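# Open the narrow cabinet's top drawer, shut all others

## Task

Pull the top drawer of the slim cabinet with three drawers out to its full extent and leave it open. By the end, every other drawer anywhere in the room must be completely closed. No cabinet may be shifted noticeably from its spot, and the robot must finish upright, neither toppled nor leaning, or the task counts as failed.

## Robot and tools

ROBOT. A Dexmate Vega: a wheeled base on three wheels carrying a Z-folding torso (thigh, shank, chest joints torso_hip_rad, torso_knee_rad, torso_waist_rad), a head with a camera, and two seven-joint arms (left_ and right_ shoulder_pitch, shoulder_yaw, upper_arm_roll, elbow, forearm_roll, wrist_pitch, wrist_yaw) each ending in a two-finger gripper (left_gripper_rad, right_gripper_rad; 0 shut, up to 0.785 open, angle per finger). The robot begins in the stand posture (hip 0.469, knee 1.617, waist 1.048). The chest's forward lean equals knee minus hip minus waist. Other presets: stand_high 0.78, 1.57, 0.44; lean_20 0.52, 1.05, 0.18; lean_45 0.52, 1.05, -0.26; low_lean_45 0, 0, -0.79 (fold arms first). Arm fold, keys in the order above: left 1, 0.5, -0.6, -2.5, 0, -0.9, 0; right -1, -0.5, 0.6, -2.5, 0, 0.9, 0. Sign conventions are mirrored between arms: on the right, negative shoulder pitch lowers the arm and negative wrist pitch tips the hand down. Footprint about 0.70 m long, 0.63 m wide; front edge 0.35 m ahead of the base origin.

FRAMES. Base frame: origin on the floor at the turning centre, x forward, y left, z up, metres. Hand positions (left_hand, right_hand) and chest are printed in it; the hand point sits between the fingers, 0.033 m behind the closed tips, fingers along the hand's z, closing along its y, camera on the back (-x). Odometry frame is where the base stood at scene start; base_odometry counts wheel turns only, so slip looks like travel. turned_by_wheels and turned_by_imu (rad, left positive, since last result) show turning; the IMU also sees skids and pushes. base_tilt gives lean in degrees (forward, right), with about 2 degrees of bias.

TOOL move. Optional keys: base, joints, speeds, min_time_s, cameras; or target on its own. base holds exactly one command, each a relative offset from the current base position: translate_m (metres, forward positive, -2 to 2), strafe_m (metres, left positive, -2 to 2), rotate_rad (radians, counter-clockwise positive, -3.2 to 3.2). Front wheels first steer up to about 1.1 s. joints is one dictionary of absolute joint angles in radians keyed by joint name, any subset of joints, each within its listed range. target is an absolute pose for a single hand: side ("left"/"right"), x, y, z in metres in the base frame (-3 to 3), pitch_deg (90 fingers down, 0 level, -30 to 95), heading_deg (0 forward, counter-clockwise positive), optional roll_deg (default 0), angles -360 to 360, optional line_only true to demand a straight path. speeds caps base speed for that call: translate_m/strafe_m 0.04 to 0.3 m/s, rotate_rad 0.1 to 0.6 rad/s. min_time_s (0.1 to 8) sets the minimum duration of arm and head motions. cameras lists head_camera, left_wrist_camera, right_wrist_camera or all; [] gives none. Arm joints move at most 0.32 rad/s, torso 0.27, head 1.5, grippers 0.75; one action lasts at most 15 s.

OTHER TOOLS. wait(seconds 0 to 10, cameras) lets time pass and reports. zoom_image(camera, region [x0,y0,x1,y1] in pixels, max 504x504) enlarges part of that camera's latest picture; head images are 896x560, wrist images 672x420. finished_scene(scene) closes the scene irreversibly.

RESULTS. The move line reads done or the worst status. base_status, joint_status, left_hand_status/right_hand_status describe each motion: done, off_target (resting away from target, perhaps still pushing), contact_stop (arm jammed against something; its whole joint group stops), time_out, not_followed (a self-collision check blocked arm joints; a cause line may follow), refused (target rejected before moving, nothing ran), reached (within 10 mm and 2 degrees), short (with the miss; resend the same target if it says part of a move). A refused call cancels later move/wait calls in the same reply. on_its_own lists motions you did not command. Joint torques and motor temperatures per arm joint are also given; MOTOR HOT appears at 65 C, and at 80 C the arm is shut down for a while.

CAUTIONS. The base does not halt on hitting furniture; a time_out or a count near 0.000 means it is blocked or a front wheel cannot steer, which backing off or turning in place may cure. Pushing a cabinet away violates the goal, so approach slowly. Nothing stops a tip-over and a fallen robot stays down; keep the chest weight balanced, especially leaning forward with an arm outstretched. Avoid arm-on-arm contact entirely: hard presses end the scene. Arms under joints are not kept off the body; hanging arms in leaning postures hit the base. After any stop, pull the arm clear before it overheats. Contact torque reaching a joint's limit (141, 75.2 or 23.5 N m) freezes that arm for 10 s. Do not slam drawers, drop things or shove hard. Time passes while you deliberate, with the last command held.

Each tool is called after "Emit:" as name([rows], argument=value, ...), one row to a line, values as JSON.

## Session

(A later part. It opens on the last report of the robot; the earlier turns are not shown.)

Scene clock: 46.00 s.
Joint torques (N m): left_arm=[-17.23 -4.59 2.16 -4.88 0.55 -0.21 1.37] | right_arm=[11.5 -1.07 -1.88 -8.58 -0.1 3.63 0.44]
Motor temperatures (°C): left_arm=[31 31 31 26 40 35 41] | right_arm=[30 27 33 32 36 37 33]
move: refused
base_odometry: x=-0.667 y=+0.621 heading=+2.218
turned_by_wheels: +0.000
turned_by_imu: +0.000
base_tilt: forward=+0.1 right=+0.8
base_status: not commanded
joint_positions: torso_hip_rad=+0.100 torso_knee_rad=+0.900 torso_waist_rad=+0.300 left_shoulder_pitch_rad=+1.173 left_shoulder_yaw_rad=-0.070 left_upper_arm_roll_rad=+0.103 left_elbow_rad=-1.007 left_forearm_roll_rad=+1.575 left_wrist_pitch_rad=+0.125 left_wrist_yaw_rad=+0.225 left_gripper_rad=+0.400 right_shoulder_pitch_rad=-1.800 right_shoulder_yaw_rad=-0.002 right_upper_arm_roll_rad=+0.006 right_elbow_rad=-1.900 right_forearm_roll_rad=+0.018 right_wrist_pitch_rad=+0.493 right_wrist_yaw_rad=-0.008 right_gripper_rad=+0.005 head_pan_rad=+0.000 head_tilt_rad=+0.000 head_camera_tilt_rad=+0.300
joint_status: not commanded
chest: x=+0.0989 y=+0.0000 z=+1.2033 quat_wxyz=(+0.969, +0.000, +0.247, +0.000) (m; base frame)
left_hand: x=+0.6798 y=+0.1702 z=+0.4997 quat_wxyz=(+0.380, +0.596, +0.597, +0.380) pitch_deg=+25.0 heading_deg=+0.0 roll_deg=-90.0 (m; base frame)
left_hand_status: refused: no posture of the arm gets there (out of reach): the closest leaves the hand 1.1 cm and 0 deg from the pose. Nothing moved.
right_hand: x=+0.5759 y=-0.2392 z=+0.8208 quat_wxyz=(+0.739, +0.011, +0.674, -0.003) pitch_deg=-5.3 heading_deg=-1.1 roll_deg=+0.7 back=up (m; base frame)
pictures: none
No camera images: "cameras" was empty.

Emit:
move(joints={"torso_waist_rad":0.0}, cameras=[])

Emit:
move(target={"side":"left","x":0.72,"y":0.17,"z":0.435,"pitch_deg":25,"heading_deg":0,"roll_deg":90}, cameras=[])

Emit:
move(base={"translate_m":0.1})

Scene clock: 48.80 s.
Joint torques (N m): left_arm=[-7.48 -5.12 2.72 -3.23 0.59 -0.22 0.99] | right_arm=[4.14 0.41 -1.99 -6.67 -0.07 3.13 0.24]
Motor temperatures (°C): left_arm=[31 31 31 26 40 35 41] | right_arm=[30 27 33 32 36 37 33]
move: done
base_odometry: x=-0.667 y=+0.621 heading=+2.218
turned_by_wheels: +0.000
turned_by_imu: +0.000
base_tilt: forward=+0.1 right=+0.7
base_status: not commanded
joint_positions: torso_hip_rad=+0.100 torso_knee_rad=+0.900 torso_waist_rad=+0.000 left_shoulder_pitch_rad=+1.173 left_shoulder_yaw_rad=-0.070 left_upper_arm_roll_rad=+0.103 left_elbow_rad=-1.007 left_forearm_roll_rad=+1.575 left_wrist_pitch_rad=+0.125 left_wrist_yaw_rad=+0.225 left_gripper_rad=+0.400 right_shoulder_pitch_rad=-1.800 right_shoulder_yaw_rad=-0.002 right_upper_arm_roll_rad=+0.006 right_elbow_rad=-1.900 right_forearm_roll_rad=+0.018 right_wrist_pitch_rad=+0.493 right_wrist_yaw_rad=-0.008 right_gripper_rad=+0.005 head_pan_rad=+0.000 head_tilt_rad=+0.000 head_camera_tilt_rad=+0.300
joint_status: all done
chest: x=+0.2155 y=+0.0000 z=+1.1368 quat_wxyz=(+0.921, +0.000, +0.389, +0.000) (m; base frame)
left_hand: x=+0.5626 y=+0.1702 z=+0.2930 quat_wxyz=(+0.286, +0.646, +0.647, +0.286) pitch_deg=+42.2 heading_deg=+0.0 roll_deg=-90.0 (m; base frame)
right_hand: x=+0.5582 y=-0.2392 z=+0.6305 quat_wxyz=(+0.630, +0.010, +0.776, -0.004) pitch_deg=+11.9 heading_deg=-1.1 roll_deg=+0.4 back=up (m; base frame)
pictures: none
No camera images: "cameras" was empty.

Scene clock: 51.07 s.
Joint torques (N m): left_arm=[-11.55 0.17 3.44 -6.87 0.69 0.11 1.39] | right_arm=[5.91 0.38 -2.01 -7.85 -0.05 3.13 0.21]
Motor temperatures (°C): left_arm=[31 31 31 26 40 35 41] | right_arm=[30 27 33 32 36 37 33]
move: done
base_odometry: x=-0.667 y=+0.621 heading=+2.218
turned_by_wheels: +0.000
turned_by_imu: +0.000
base_tilt: forward=+0.1 right=+0.8
base_status: not commanded
joint_positions: torso_hip_rad=+0.100 torso_knee_rad=+0.900 torso_waist_rad=+0.000 left_shoulder_pitch_rad=+1.111 left_shoulder_yaw_rad=-0.064 left_upper_arm_roll_rad=+0.112 left_elbow_rad=-1.236 left_forearm_roll_rad=+1.594 left_wrist_pitch_rad=+0.127 left_wrist_yaw_rad=+0.227 left_gripper_rad=+0.400 right_shoulder_pitch_rad=-1.800 right_shoulder_yaw_rad=-0.002 right_upper_arm_roll_rad=+0.006 right_elbow_rad=-1.900 right_forearm_roll_rad=+0.018 right_wrist_pitch_rad=+0.493 right_wrist_yaw_rad=-0.008 right_gripper_rad=+0.005 head_pan_rad=+0.000 head_tilt_rad=+0.000 head_camera_tilt_rad=+0.300
joint_status: not commanded
chest: x=+0.2155 y=+0.0000 z=+1.1368 quat_wxyz=(+0.921, +0.000, +0.389, +0.000) (m; base frame)
left_hand: x=+0.7166 y=+0.1701 z=+0.4313 quat_wxyz=(+0.378, +0.598, +0.598, +0.378) pitch_deg=+25.4 heading_deg=+0.0 roll_deg=+90.0 (m; base frame)
left_hand_status: reached (straight line, planned for 1.1 s): 5 mm and 0.4 deg off.
right_hand: x=+0.5582 y=-0.2392 z=+0.6305 quat_wxyz=(+0.630, +0.010, +0.776, -0.004) pitch_deg=+11.9 heading_deg=-1.1 roll_deg=+0.4 back=up (m; base frame)
pictures: none
No camera images: "cameras" was empty.

Scene clock: 52.77 s.
Joint torques (N m): left_arm=[-11.37 0.26 3.58 -6.22 0.37 -0.1 1.39] | right_arm=[3.81 0.1 -1.48 -6.05 -0.03 2.46 0.25]
Motor temperatures (°C): left_arm=[31 31 31 26 40 35 41] | right_arm=[30 27 33 32 36 37 33]
move: done
base_odometry: x=-0.728 y=+0.701 heading=+2.217
turned_by_wheels: -0.001
turned_by_imu: -0.001
base_tilt: forward=+0.1 right=+0.8
base_status: done
joint_positions: torso_hip_rad=+0.100 torso_knee_rad=+0.900 torso_waist_rad=+0.000 left_shoulder_pitch_rad=+1.109 left_shoulder_yaw_rad=-0.064 left_upper_arm_roll_rad=+0.112 left_elbow_rad=-1.240 left_forearm_roll_rad=+1.595 left_wrist_pitch_rad=+0.127 left_wrist_yaw_rad=+0.227 left_gripper_rad=+0.400 right_shoulder_pitch_rad=-1.800 right_shoulder_yaw_rad=-0.002 right_upper_arm_roll_rad=+0.006 right_elbow_rad=-1.900 right_forearm_roll_rad=+0.018 right_wrist_pitch_rad=+0.493 right_wrist_yaw_rad=-0.008 right_gripper_rad=+0.005 head_pan_rad=+0.000 head_tilt_rad=+0.000 head_camera_tilt_rad=+0.300
joint_status: not commanded
chest: x=+0.2156 y=+0.0000 z=+1.1368 quat_wxyz=(+0.921, +0.000, +0.389, +0.000) (m; base frame)
left_hand: x=+0.7197 y=+0.1701 z=+0.4346 quat_wxyz=(+0.380, +0.596, +0.597, +0.380) pitch_deg=+25.1 heading_deg=+0.0 roll_deg=+90.0 (m; base frame)
right_hand: x=+0.5583 y=-0.2392 z=+0.6304 quat_wxyz=(+0.630, +0.010, +0.776, -0.004) pitch_deg=+11.9 heading_deg=-1.1 roll_deg=+0.4 back=up (m; base frame)
pictures: head_camera, left_wrist_camera, right_wrist_camera

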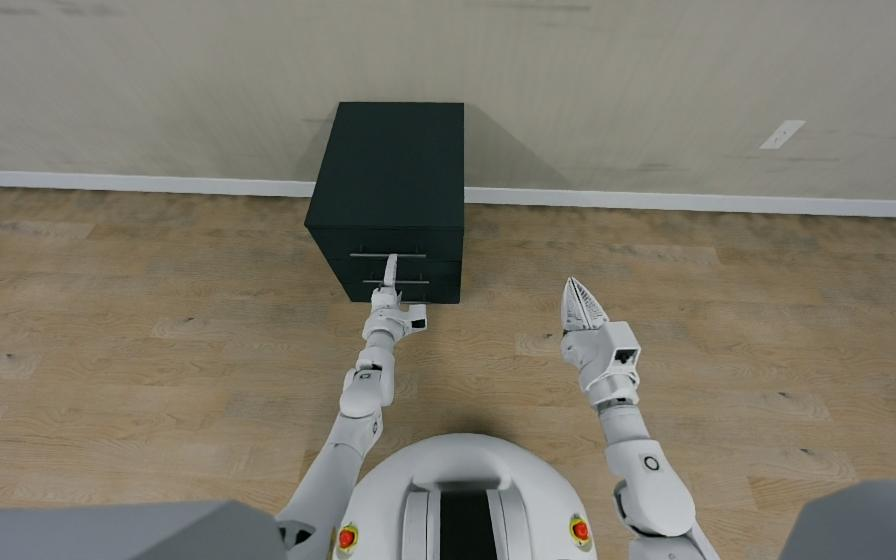

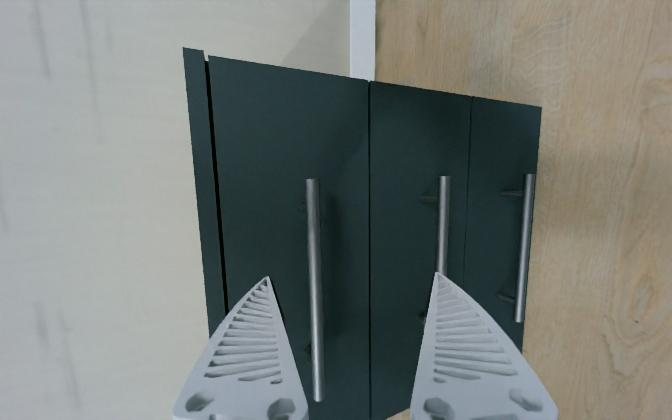

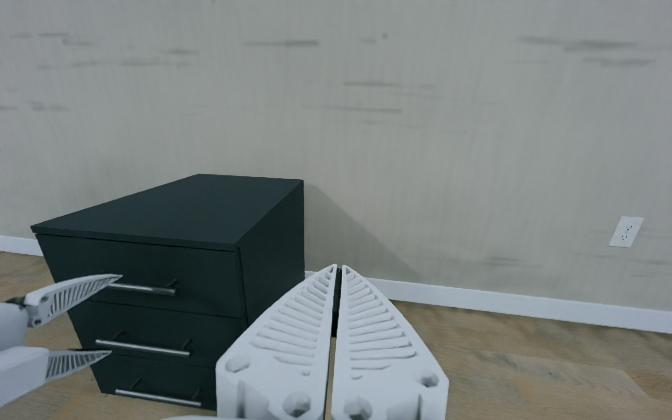

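Emit:
move(target={"side":"left","x":0.72,"y":0.17,"z":0.425,"pitch_deg":25,"heading_deg":0,"roll_deg":90}, cameras=[])

Emit:
move(base={"translate_m":0.11}, speeds={"translate_m":0.08})

Scene clock: 54.70 s.
Joint torques (N m): left_arm=[-12.23 -6.05 -2.97 -5.72 -0.11 1 1.53] | right_arm=[4.75 -0.8 -1.69 -7.09 -0.23 3.36 0.2]
Motor temperatures (°C): left_arm=[31 31 31 26 40 35 41] | right_arm=[30 27 33 32 36 37 33]
move: done
base_odometry: x=-0.728 y=+0.701 heading=+2.217
turned_by_wheels: +0.000
turned_by_imu: +0.000
base_tilt: forward=+0.0 right=+0.8
base_status: not commanded
joint_positions: torso_hip_rad=+0.100 torso_knee_rad=+0.900 torso_waist_rad=+0.000 left_shoulder_pitch_rad=+1.083 left_shoulder_yaw_rad=-0.066 left_upper_arm_roll_rad=+0.109 left_elbow_rad=-1.178 left_forearm_roll_rad=+1.590 left_wrist_pitch_rad=+0.126 left_wrist_yaw_rad=+0.263 left_gripper_rad=+0.400 right_shoulder_pitch_rad=-1.800 right_shoulder_yaw_rad=-0.002 right_upper_arm_roll_rad=+0.006 right_elbow_rad=-1.900 right_forearm_roll_rad=+0.018 right_wrist_pitch_rad=+0.493 right_wrist_yaw_rad=-0.008 right_gripper_rad=+0.005 head_pan_rad=+0.000 head_tilt_rad=+0.000 head_camera_tilt_rad=+0.300
joint_status: not commanded
chest: x=+0.2156 y=+0.0000 z=+1.1368 quat_wxyz=(+0.921, +0.000, +0.389, +0.000) (m; base frame)
left_hand: x=+0.7198 y=+0.1699 z=+0.4254 quat_wxyz=(+0.380, +0.597, +0.596, +0.380) pitch_deg=+25.0 heading_deg=+0.0 roll_deg=-90.0 (m; base frame)
left_hand_status: reached (straight line, planned for 0.5 s): 0 mm and 0.0 deg off.
right_hand: x=+0.5583 y=-0.2392 z=+0.6304 quat_wxyz=(+0.630, +0.010, +0.776, -0.004) pitch_deg=+11.9 heading_deg=-1.1 roll_deg=+0.4 back=up (m; base frame)
pictures: none
No camera images: "cameras" was empty.

Scene clock: 56.83 s.
Joint torques (N m): left_arm=[-21.59 -5.52 -1.21 -8.3 0.5 -0.8 1.6] | right_arm=[4.42 -0.57 -1.93 -7.67 -0.06 2.88 0.4]
Motor temperatures (°C): left_arm=[31 31 31 26 40 35 41] | right_arm=[30 27 33 32 36 37 33]
move: done
base_odometry: x=-0.794 y=+0.788 heading=+2.217
turned_by_wheels: +0.000
turned_by_imu: +0.000
base_tilt: forward=+0.1 right=+0.8
base_status: done
joint_positions: torso_hip_rad=+0.100 torso_knee_rad=+0.900 torso_waist_rad=+0.000 left_shoulder_pitch_rad=+1.081 left_shoulder_yaw_rad=-0.066 left_upper_arm_roll_rad=+0.109 left_elbow_rad=-1.174 left_forearm_roll_rad=+1.590 left_wrist_pitch_rad=+0.126 left_wrist_yaw_rad=+0.265 left_gripper_rad=+0.400 right_shoulder_pitch_rad=-1.800 right_shoulder_yaw_rad=-0.002 right_upper_arm_roll_rad=+0.006 right_elbow_rad=-1.900 right_forearm_roll_rad=+0.018 right_wrist_pitch_rad=+0.493 right_wrist_yaw_rad=-0.008 right_gripper_rad=+0.005 head_pan_rad=+0.000 head_tilt_rad=+0.000 head_camera_tilt_rad=+0.300
joint_status: not commanded
chest: x=+0.2155 y=+0.0000 z=+1.1368 quat_wxyz=(+0.921, +0.000, +0.389, +0.000) (m; base frame)
left_hand: x=+0.7195 y=+0.1700 z=+0.4246 quat_wxyz=(+0.380, +0.597, +0.597, +0.380) pitch_deg=+25.1 heading_deg=+0.0 roll_deg=-90.0 (m; base frame)
right_hand: x=+0.5582 y=-0.2392 z=+0.6305 quat_wxyz=(+0.630, +0.010, +0.776, -0.004) pitch_deg=+11.9 heading_deg=-1.1 roll_deg=+0.4 back=up (m; base frame)
pictures: head_camera, left_wrist_camera, right_wrist_camera

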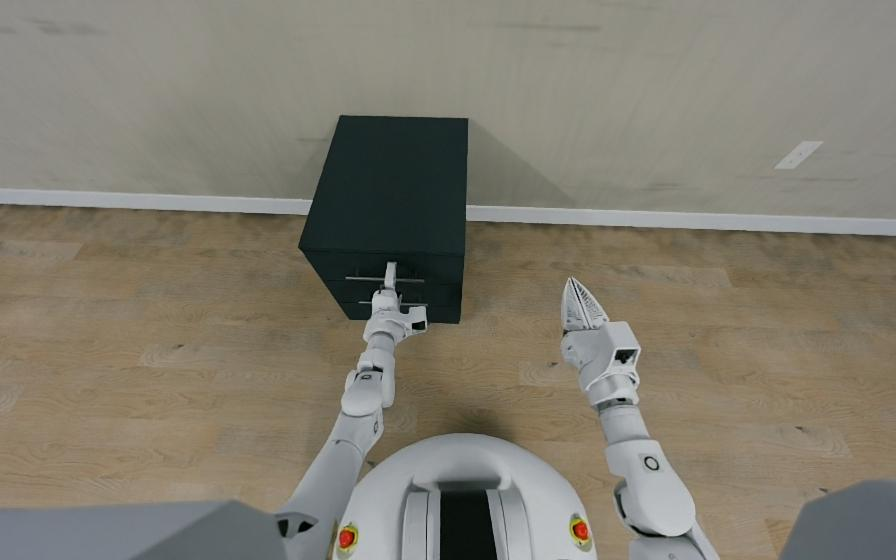

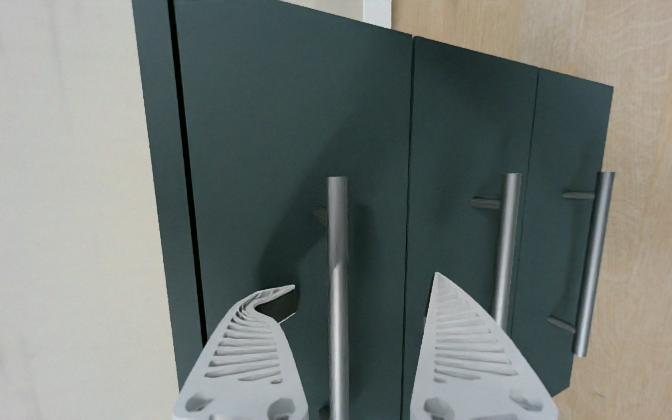

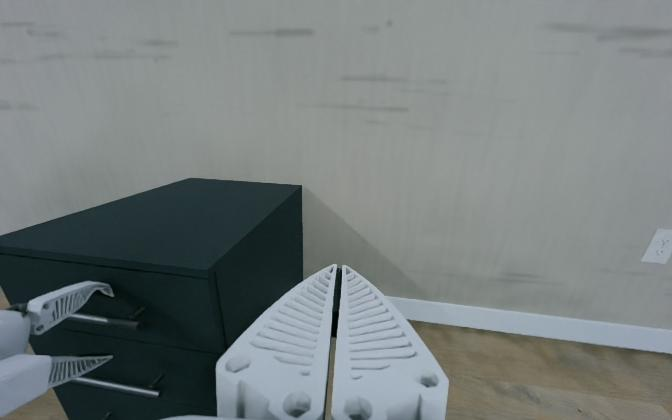

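Emit:
move(joints={"left_gripper_rad":0.0}, cameras=["left_wrist_camera"])

Emit:
move(base={"translate_m":-0.15}, speeds={"translate_m":0.08})

Scene clock: 57.97 s.
Joint torques (N m): left_arm=[-4.18 -4.84 -1.13 -1.35 -0.08 -0.81 -0.79] | right_arm=[5.88 1.12 -2.29 -6.55 -0.04 3.07 0.18]
Motor temperatures (°C): left_arm=[31 31 31 26 40 35 41] | right_arm=[30 27 33 32 36 37 33]
move: done
base_odometry: x=-0.794 y=+0.788 heading=+2.217
turned_by_wheels: +0.000
turned_by_imu: +0.000
base_tilt: forward=+0.1 right=+0.8
base_status: not commanded
joint_positions: torso_hip_rad=+0.100 torso_knee_rad=+0.900 torso_waist_rad=+0.000 left_shoulder_pitch_rad=+1.081 left_shoulder_yaw_rad=-0.066 left_upper_arm_roll_rad=+0.109 left_elbow_rad=-1.175 left_forearm_roll_rad=+1.590 left_wrist_pitch_rad=+0.126 left_wrist_yaw_rad=+0.266 left_gripper_rad=+0.000 right_shoulder_pitch_rad=-1.800 right_shoulder_yaw_rad=-0.002 right_upper_arm_roll_rad=+0.006 right_elbow_rad=-1.900 right_forearm_roll_rad=+0.018 right_wrist_pitch_rad=+0.493 right_wrist_yaw_rad=-0.008 right_gripper_rad=+0.005 head_pan_rad=+0.000 head_tilt_rad=+0.000 head_camera_tilt_rad=+0.300
joint_status: all done
chest: x=+0.2154 y=+0.0000 z=+1.1369 quat_wxyz=(+0.921, +0.000, +0.389, +0.000) (m; base frame)
left_hand: x=+0.7203 y=+0.1700 z=+0.4256 quat_wxyz=(+0.380, +0.596, +0.596, +0.380) pitch_deg=+24.9 heading_deg=+0.0 roll_deg=-90.0 (m; base frame)
right_hand: x=+0.5583 y=-0.2392 z=+0.6306 quat_wxyz=(+0.630, +0.010, +0.776, -0.004) pitch_deg=+11.9 heading_deg=-1.1 roll_deg=+0.4 back=up (m; base frame)
pictures: left_wrist_camera

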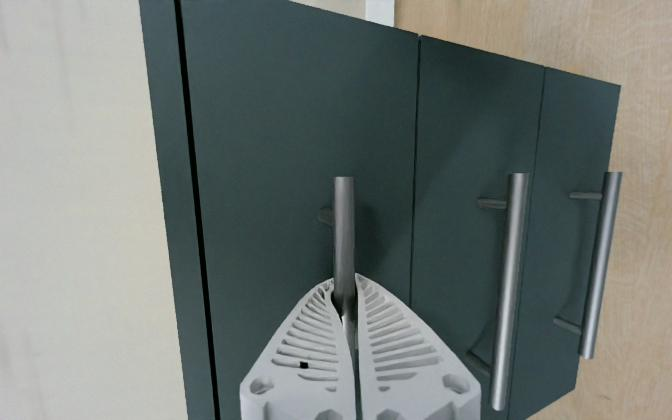

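Scene clock: 60.57 s.
Joint torques (N m): left_arm=[2.54 -5.23 6.17 -0.19 0.52 -3.04 -1.36] | right_arm=[3.33 0.16 -1.88 -6.66 -0.1 2.95 0.18]
Motor temperatures (°C): left_arm=[31 31 31 26 40 35 41] | right_arm=[30 27 33 32 36 37 33]
move: done
base_odometry: x=-0.704 y=+0.669 heading=+2.217
turned_by_wheels: +0.001
turned_by_imu: +0.002
base_tilt: forward=+0.1 right=+0.7
base_status: done
joint_positions: torso_hip_rad=+0.100 torso_knee_rad=+0.900 torso_waist_rad=+0.000 left_shoulder_pitch_rad=+1.080 left_shoulder_yaw_rad=-0.066 left_upper_arm_roll_rad=+0.108 left_elbow_rad=-1.175 left_forearm_roll_rad=+1.590 left_wrist_pitch_rad=+0.127 left_wrist_yaw_rad=+0.266 left_gripper_rad=+0.000 right_shoulder_pitch_rad=-1.800 right_shoulder_yaw_rad=-0.002 right_upper_arm_roll_rad=+0.006 right_elbow_rad=-1.900 right_forearm_roll_rad=+0.018 right_wrist_pitch_rad=+0.493 right_wrist_yaw_rad=-0.008 right_gripper_rad=+0.005 head_pan_rad=+0.000 head_tilt_rad=+0.000 head_camera_tilt_rad=+0.300
joint_status: not commanded
chest: x=+0.2153 y=+0.0000 z=+1.1369 quat_wxyz=(+0.921, +0.000, +0.389, +0.000) (m; base frame)
left_hand: x=+0.7205 y=+0.1708 z=+0.4258 quat_wxyz=(+0.380, +0.596, +0.596, +0.381) pitch_deg=+24.9 heading_deg=+0.1 roll_deg=-89.9 (m; base frame)
right_hand: x=+0.5582 y=-0.2392 z=+0.6306 quat_wxyz=(+0.630, +0.010, +0.776, -0.004) pitch_deg=+11.9 heading_deg=-1.1 roll_deg=+0.4 back=up (m; base frame)
pictures: head_camera, left_wrist_camera, right_wrist_camera

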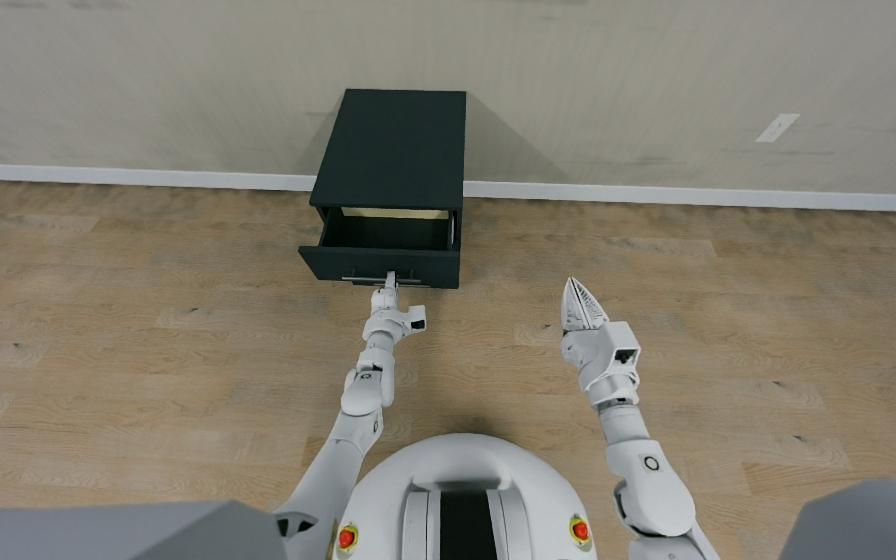

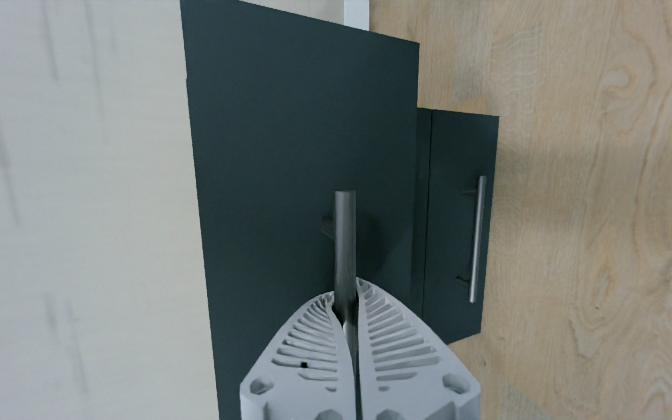

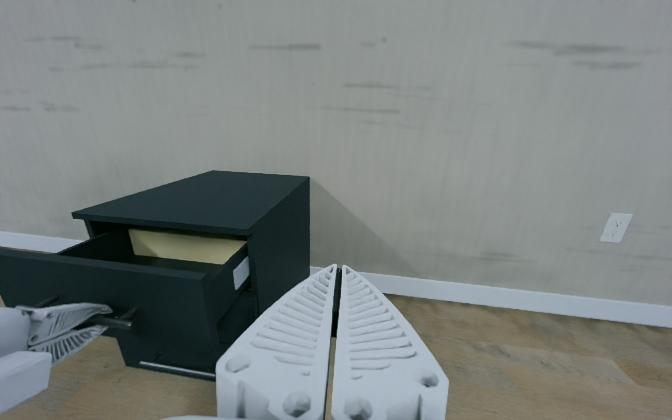

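Emit:
move(base={"translate_m":-0.2}, speeds={"translate_m":0.08}, cameras=["head_camera"])

Emit:
move(base={"translate_m":-0.08}, speeds={"translate_m":0.05})

Scene clock: 64.20 s.
Joint torques (N m): left_arm=[2.74 -5.26 7.11 0.77 0.77 -4.04 -1.11] | right_arm=[5.31 -0.48 -2.52 -6.86 -0.15 2.46 0.21]
Motor temperatures (°C): left_arm=[31 31 31 26 40 35 41] | right_arm=[30 27 33 32 36 37 33]
move: done
base_odometry: x=-0.583 y=+0.509 heading=+2.217
turned_by_wheels: +0.000
turned_by_imu: -0.001
base_tilt: forward=+0.1 right=+0.8
base_status: done
joint_positions: torso_hip_rad=+0.100 torso_knee_rad=+0.900 torso_waist_rad=+0.000 left_shoulder_pitch_rad=+1.080 left_shoulder_yaw_rad=-0.066 left_upper_arm_roll_rad=+0.108 left_elbow_rad=-1.175 left_forearm_roll_rad=+1.590 left_wrist_pitch_rad=+0.127 left_wrist_yaw_rad=+0.266 left_gripper_rad=+0.000 right_shoulder_pitch_rad=-1.800 right_shoulder_yaw_rad=-0.002 right_upper_arm_roll_rad=+0.006 right_elbow_rad=-1.900 right_forearm_roll_rad=+0.018 right_wrist_pitch_rad=+0.493 right_wrist_yaw_rad=-0.008 right_gripper_rad=+0.005 head_pan_rad=+0.000 head_tilt_rad=+0.000 head_camera_tilt_rad=+0.300
joint_status: not commanded
chest: x=+0.2153 y=+0.0000 z=+1.1369 quat_wxyz=(+0.921, +0.000, +0.389, +0.000) (m; base frame)
left_hand: x=+0.7205 y=+0.1708 z=+0.4258 quat_wxyz=(+0.380, +0.596, +0.596, +0.381) pitch_deg=+24.9 heading_deg=+0.1 roll_deg=-90.0 (m; base frame)
right_hand: x=+0.5582 y=-0.2392 z=+0.6306 quat_wxyz=(+0.630, +0.010, +0.776, -0.004) pitch_deg=+11.9 heading_deg=-1.1 roll_deg=+0.4 back=up (m; base frame)
pictures: head_camera

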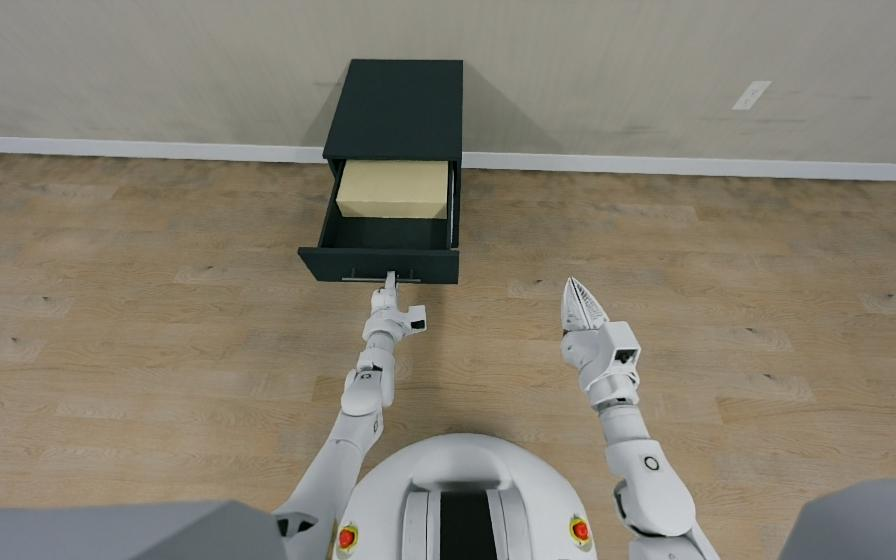

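Scene clock: 66.53 s.
Joint torques (N m): left_arm=[-3.12 -5.2 2.47 -3.83 -0.17 -0.4 0.77] | right_arm=[4.02 -0.1 -2.22 -7.23 0.05 3.48 0.15]
Motor temperatures (°C): left_arm=[31 31 31 26 40 35 41] | right_arm=[30 27 33 32 36 37 33]
move: done
base_odometry: x=-0.535 y=+0.445 heading=+2.216
turned_by_wheels: -0.001
turned_by_imu: -0.001
base_tilt: forward=+0.1 right=+0.8
base_status: done
joint_positions: torso_hip_rad=+0.100 torso_knee_rad=+0.900 torso_waist_rad=+0.000 left_shoulder_pitch_rad=+1.080 left_shoulder_yaw_rad=-0.066 left_upper_arm_roll_rad=+0.109 left_elbow_rad=-1.174 left_forearm_roll_rad=+1.590 left_wrist_pitch_rad=+0.126 left_wrist_yaw_rad=+0.265 left_gripper_rad=+0.000 right_shoulder_pitch_rad=-1.800 right_shoulder_yaw_rad=-0.002 right_upper_arm_roll_rad=+0.006 right_elbow_rad=-1.900 right_forearm_roll_rad=+0.018 right_wrist_pitch_rad=+0.493 right_wrist_yaw_rad=-0.008 right_gripper_rad=+0.005 head_pan_rad=+0.000 head_tilt_rad=+0.000 head_camera_tilt_rad=+0.300
joint_status: not commanded
chest: x=+0.2155 y=+0.0000 z=+1.1369 quat_wxyz=(+0.921, +0.000, +0.389, +0.000) (m; base frame)
left_hand: x=+0.7201 y=+0.1702 z=+0.4251 quat_wxyz=(+0.380, +0.596, +0.596, +0.380) pitch_deg=+25.0 heading_deg=+0.0 roll_deg=-90.0 (m; base frame)
right_hand: x=+0.5583 y=-0.2392 z=+0.6305 quat_wxyz=(+0.630, +0.010, +0.776, -0.004) pitch_deg=+11.9 heading_deg=-1.1 roll_deg=+0.4 back=up (m; base frame)
pictures: head_camera, left_wrist_camera, right_wrist_camera

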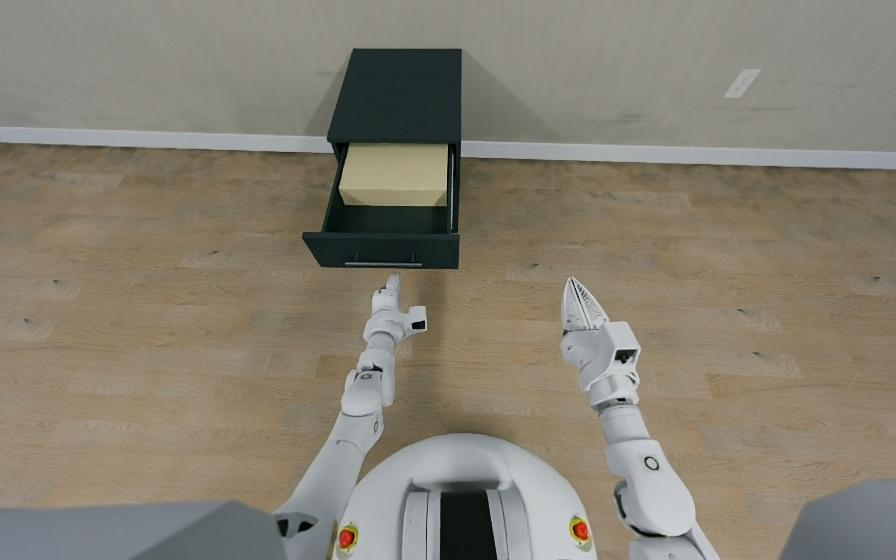

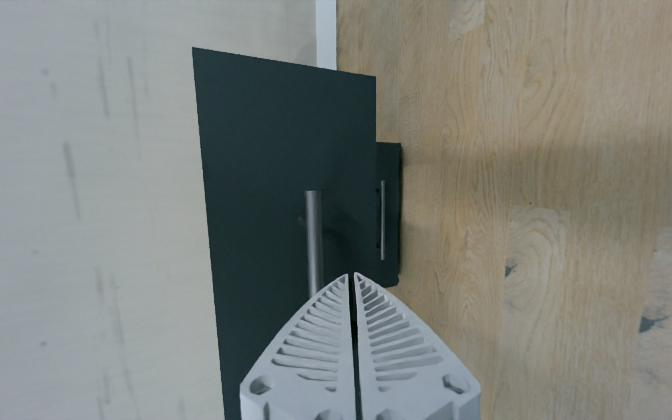

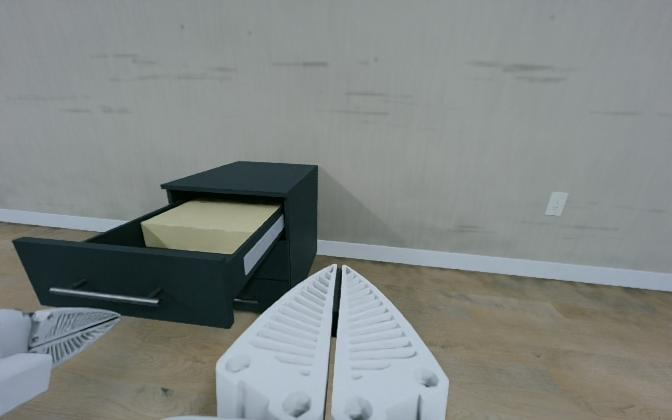

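Emit:
finished_scene(scene=1)

The scene is finished: the task was done.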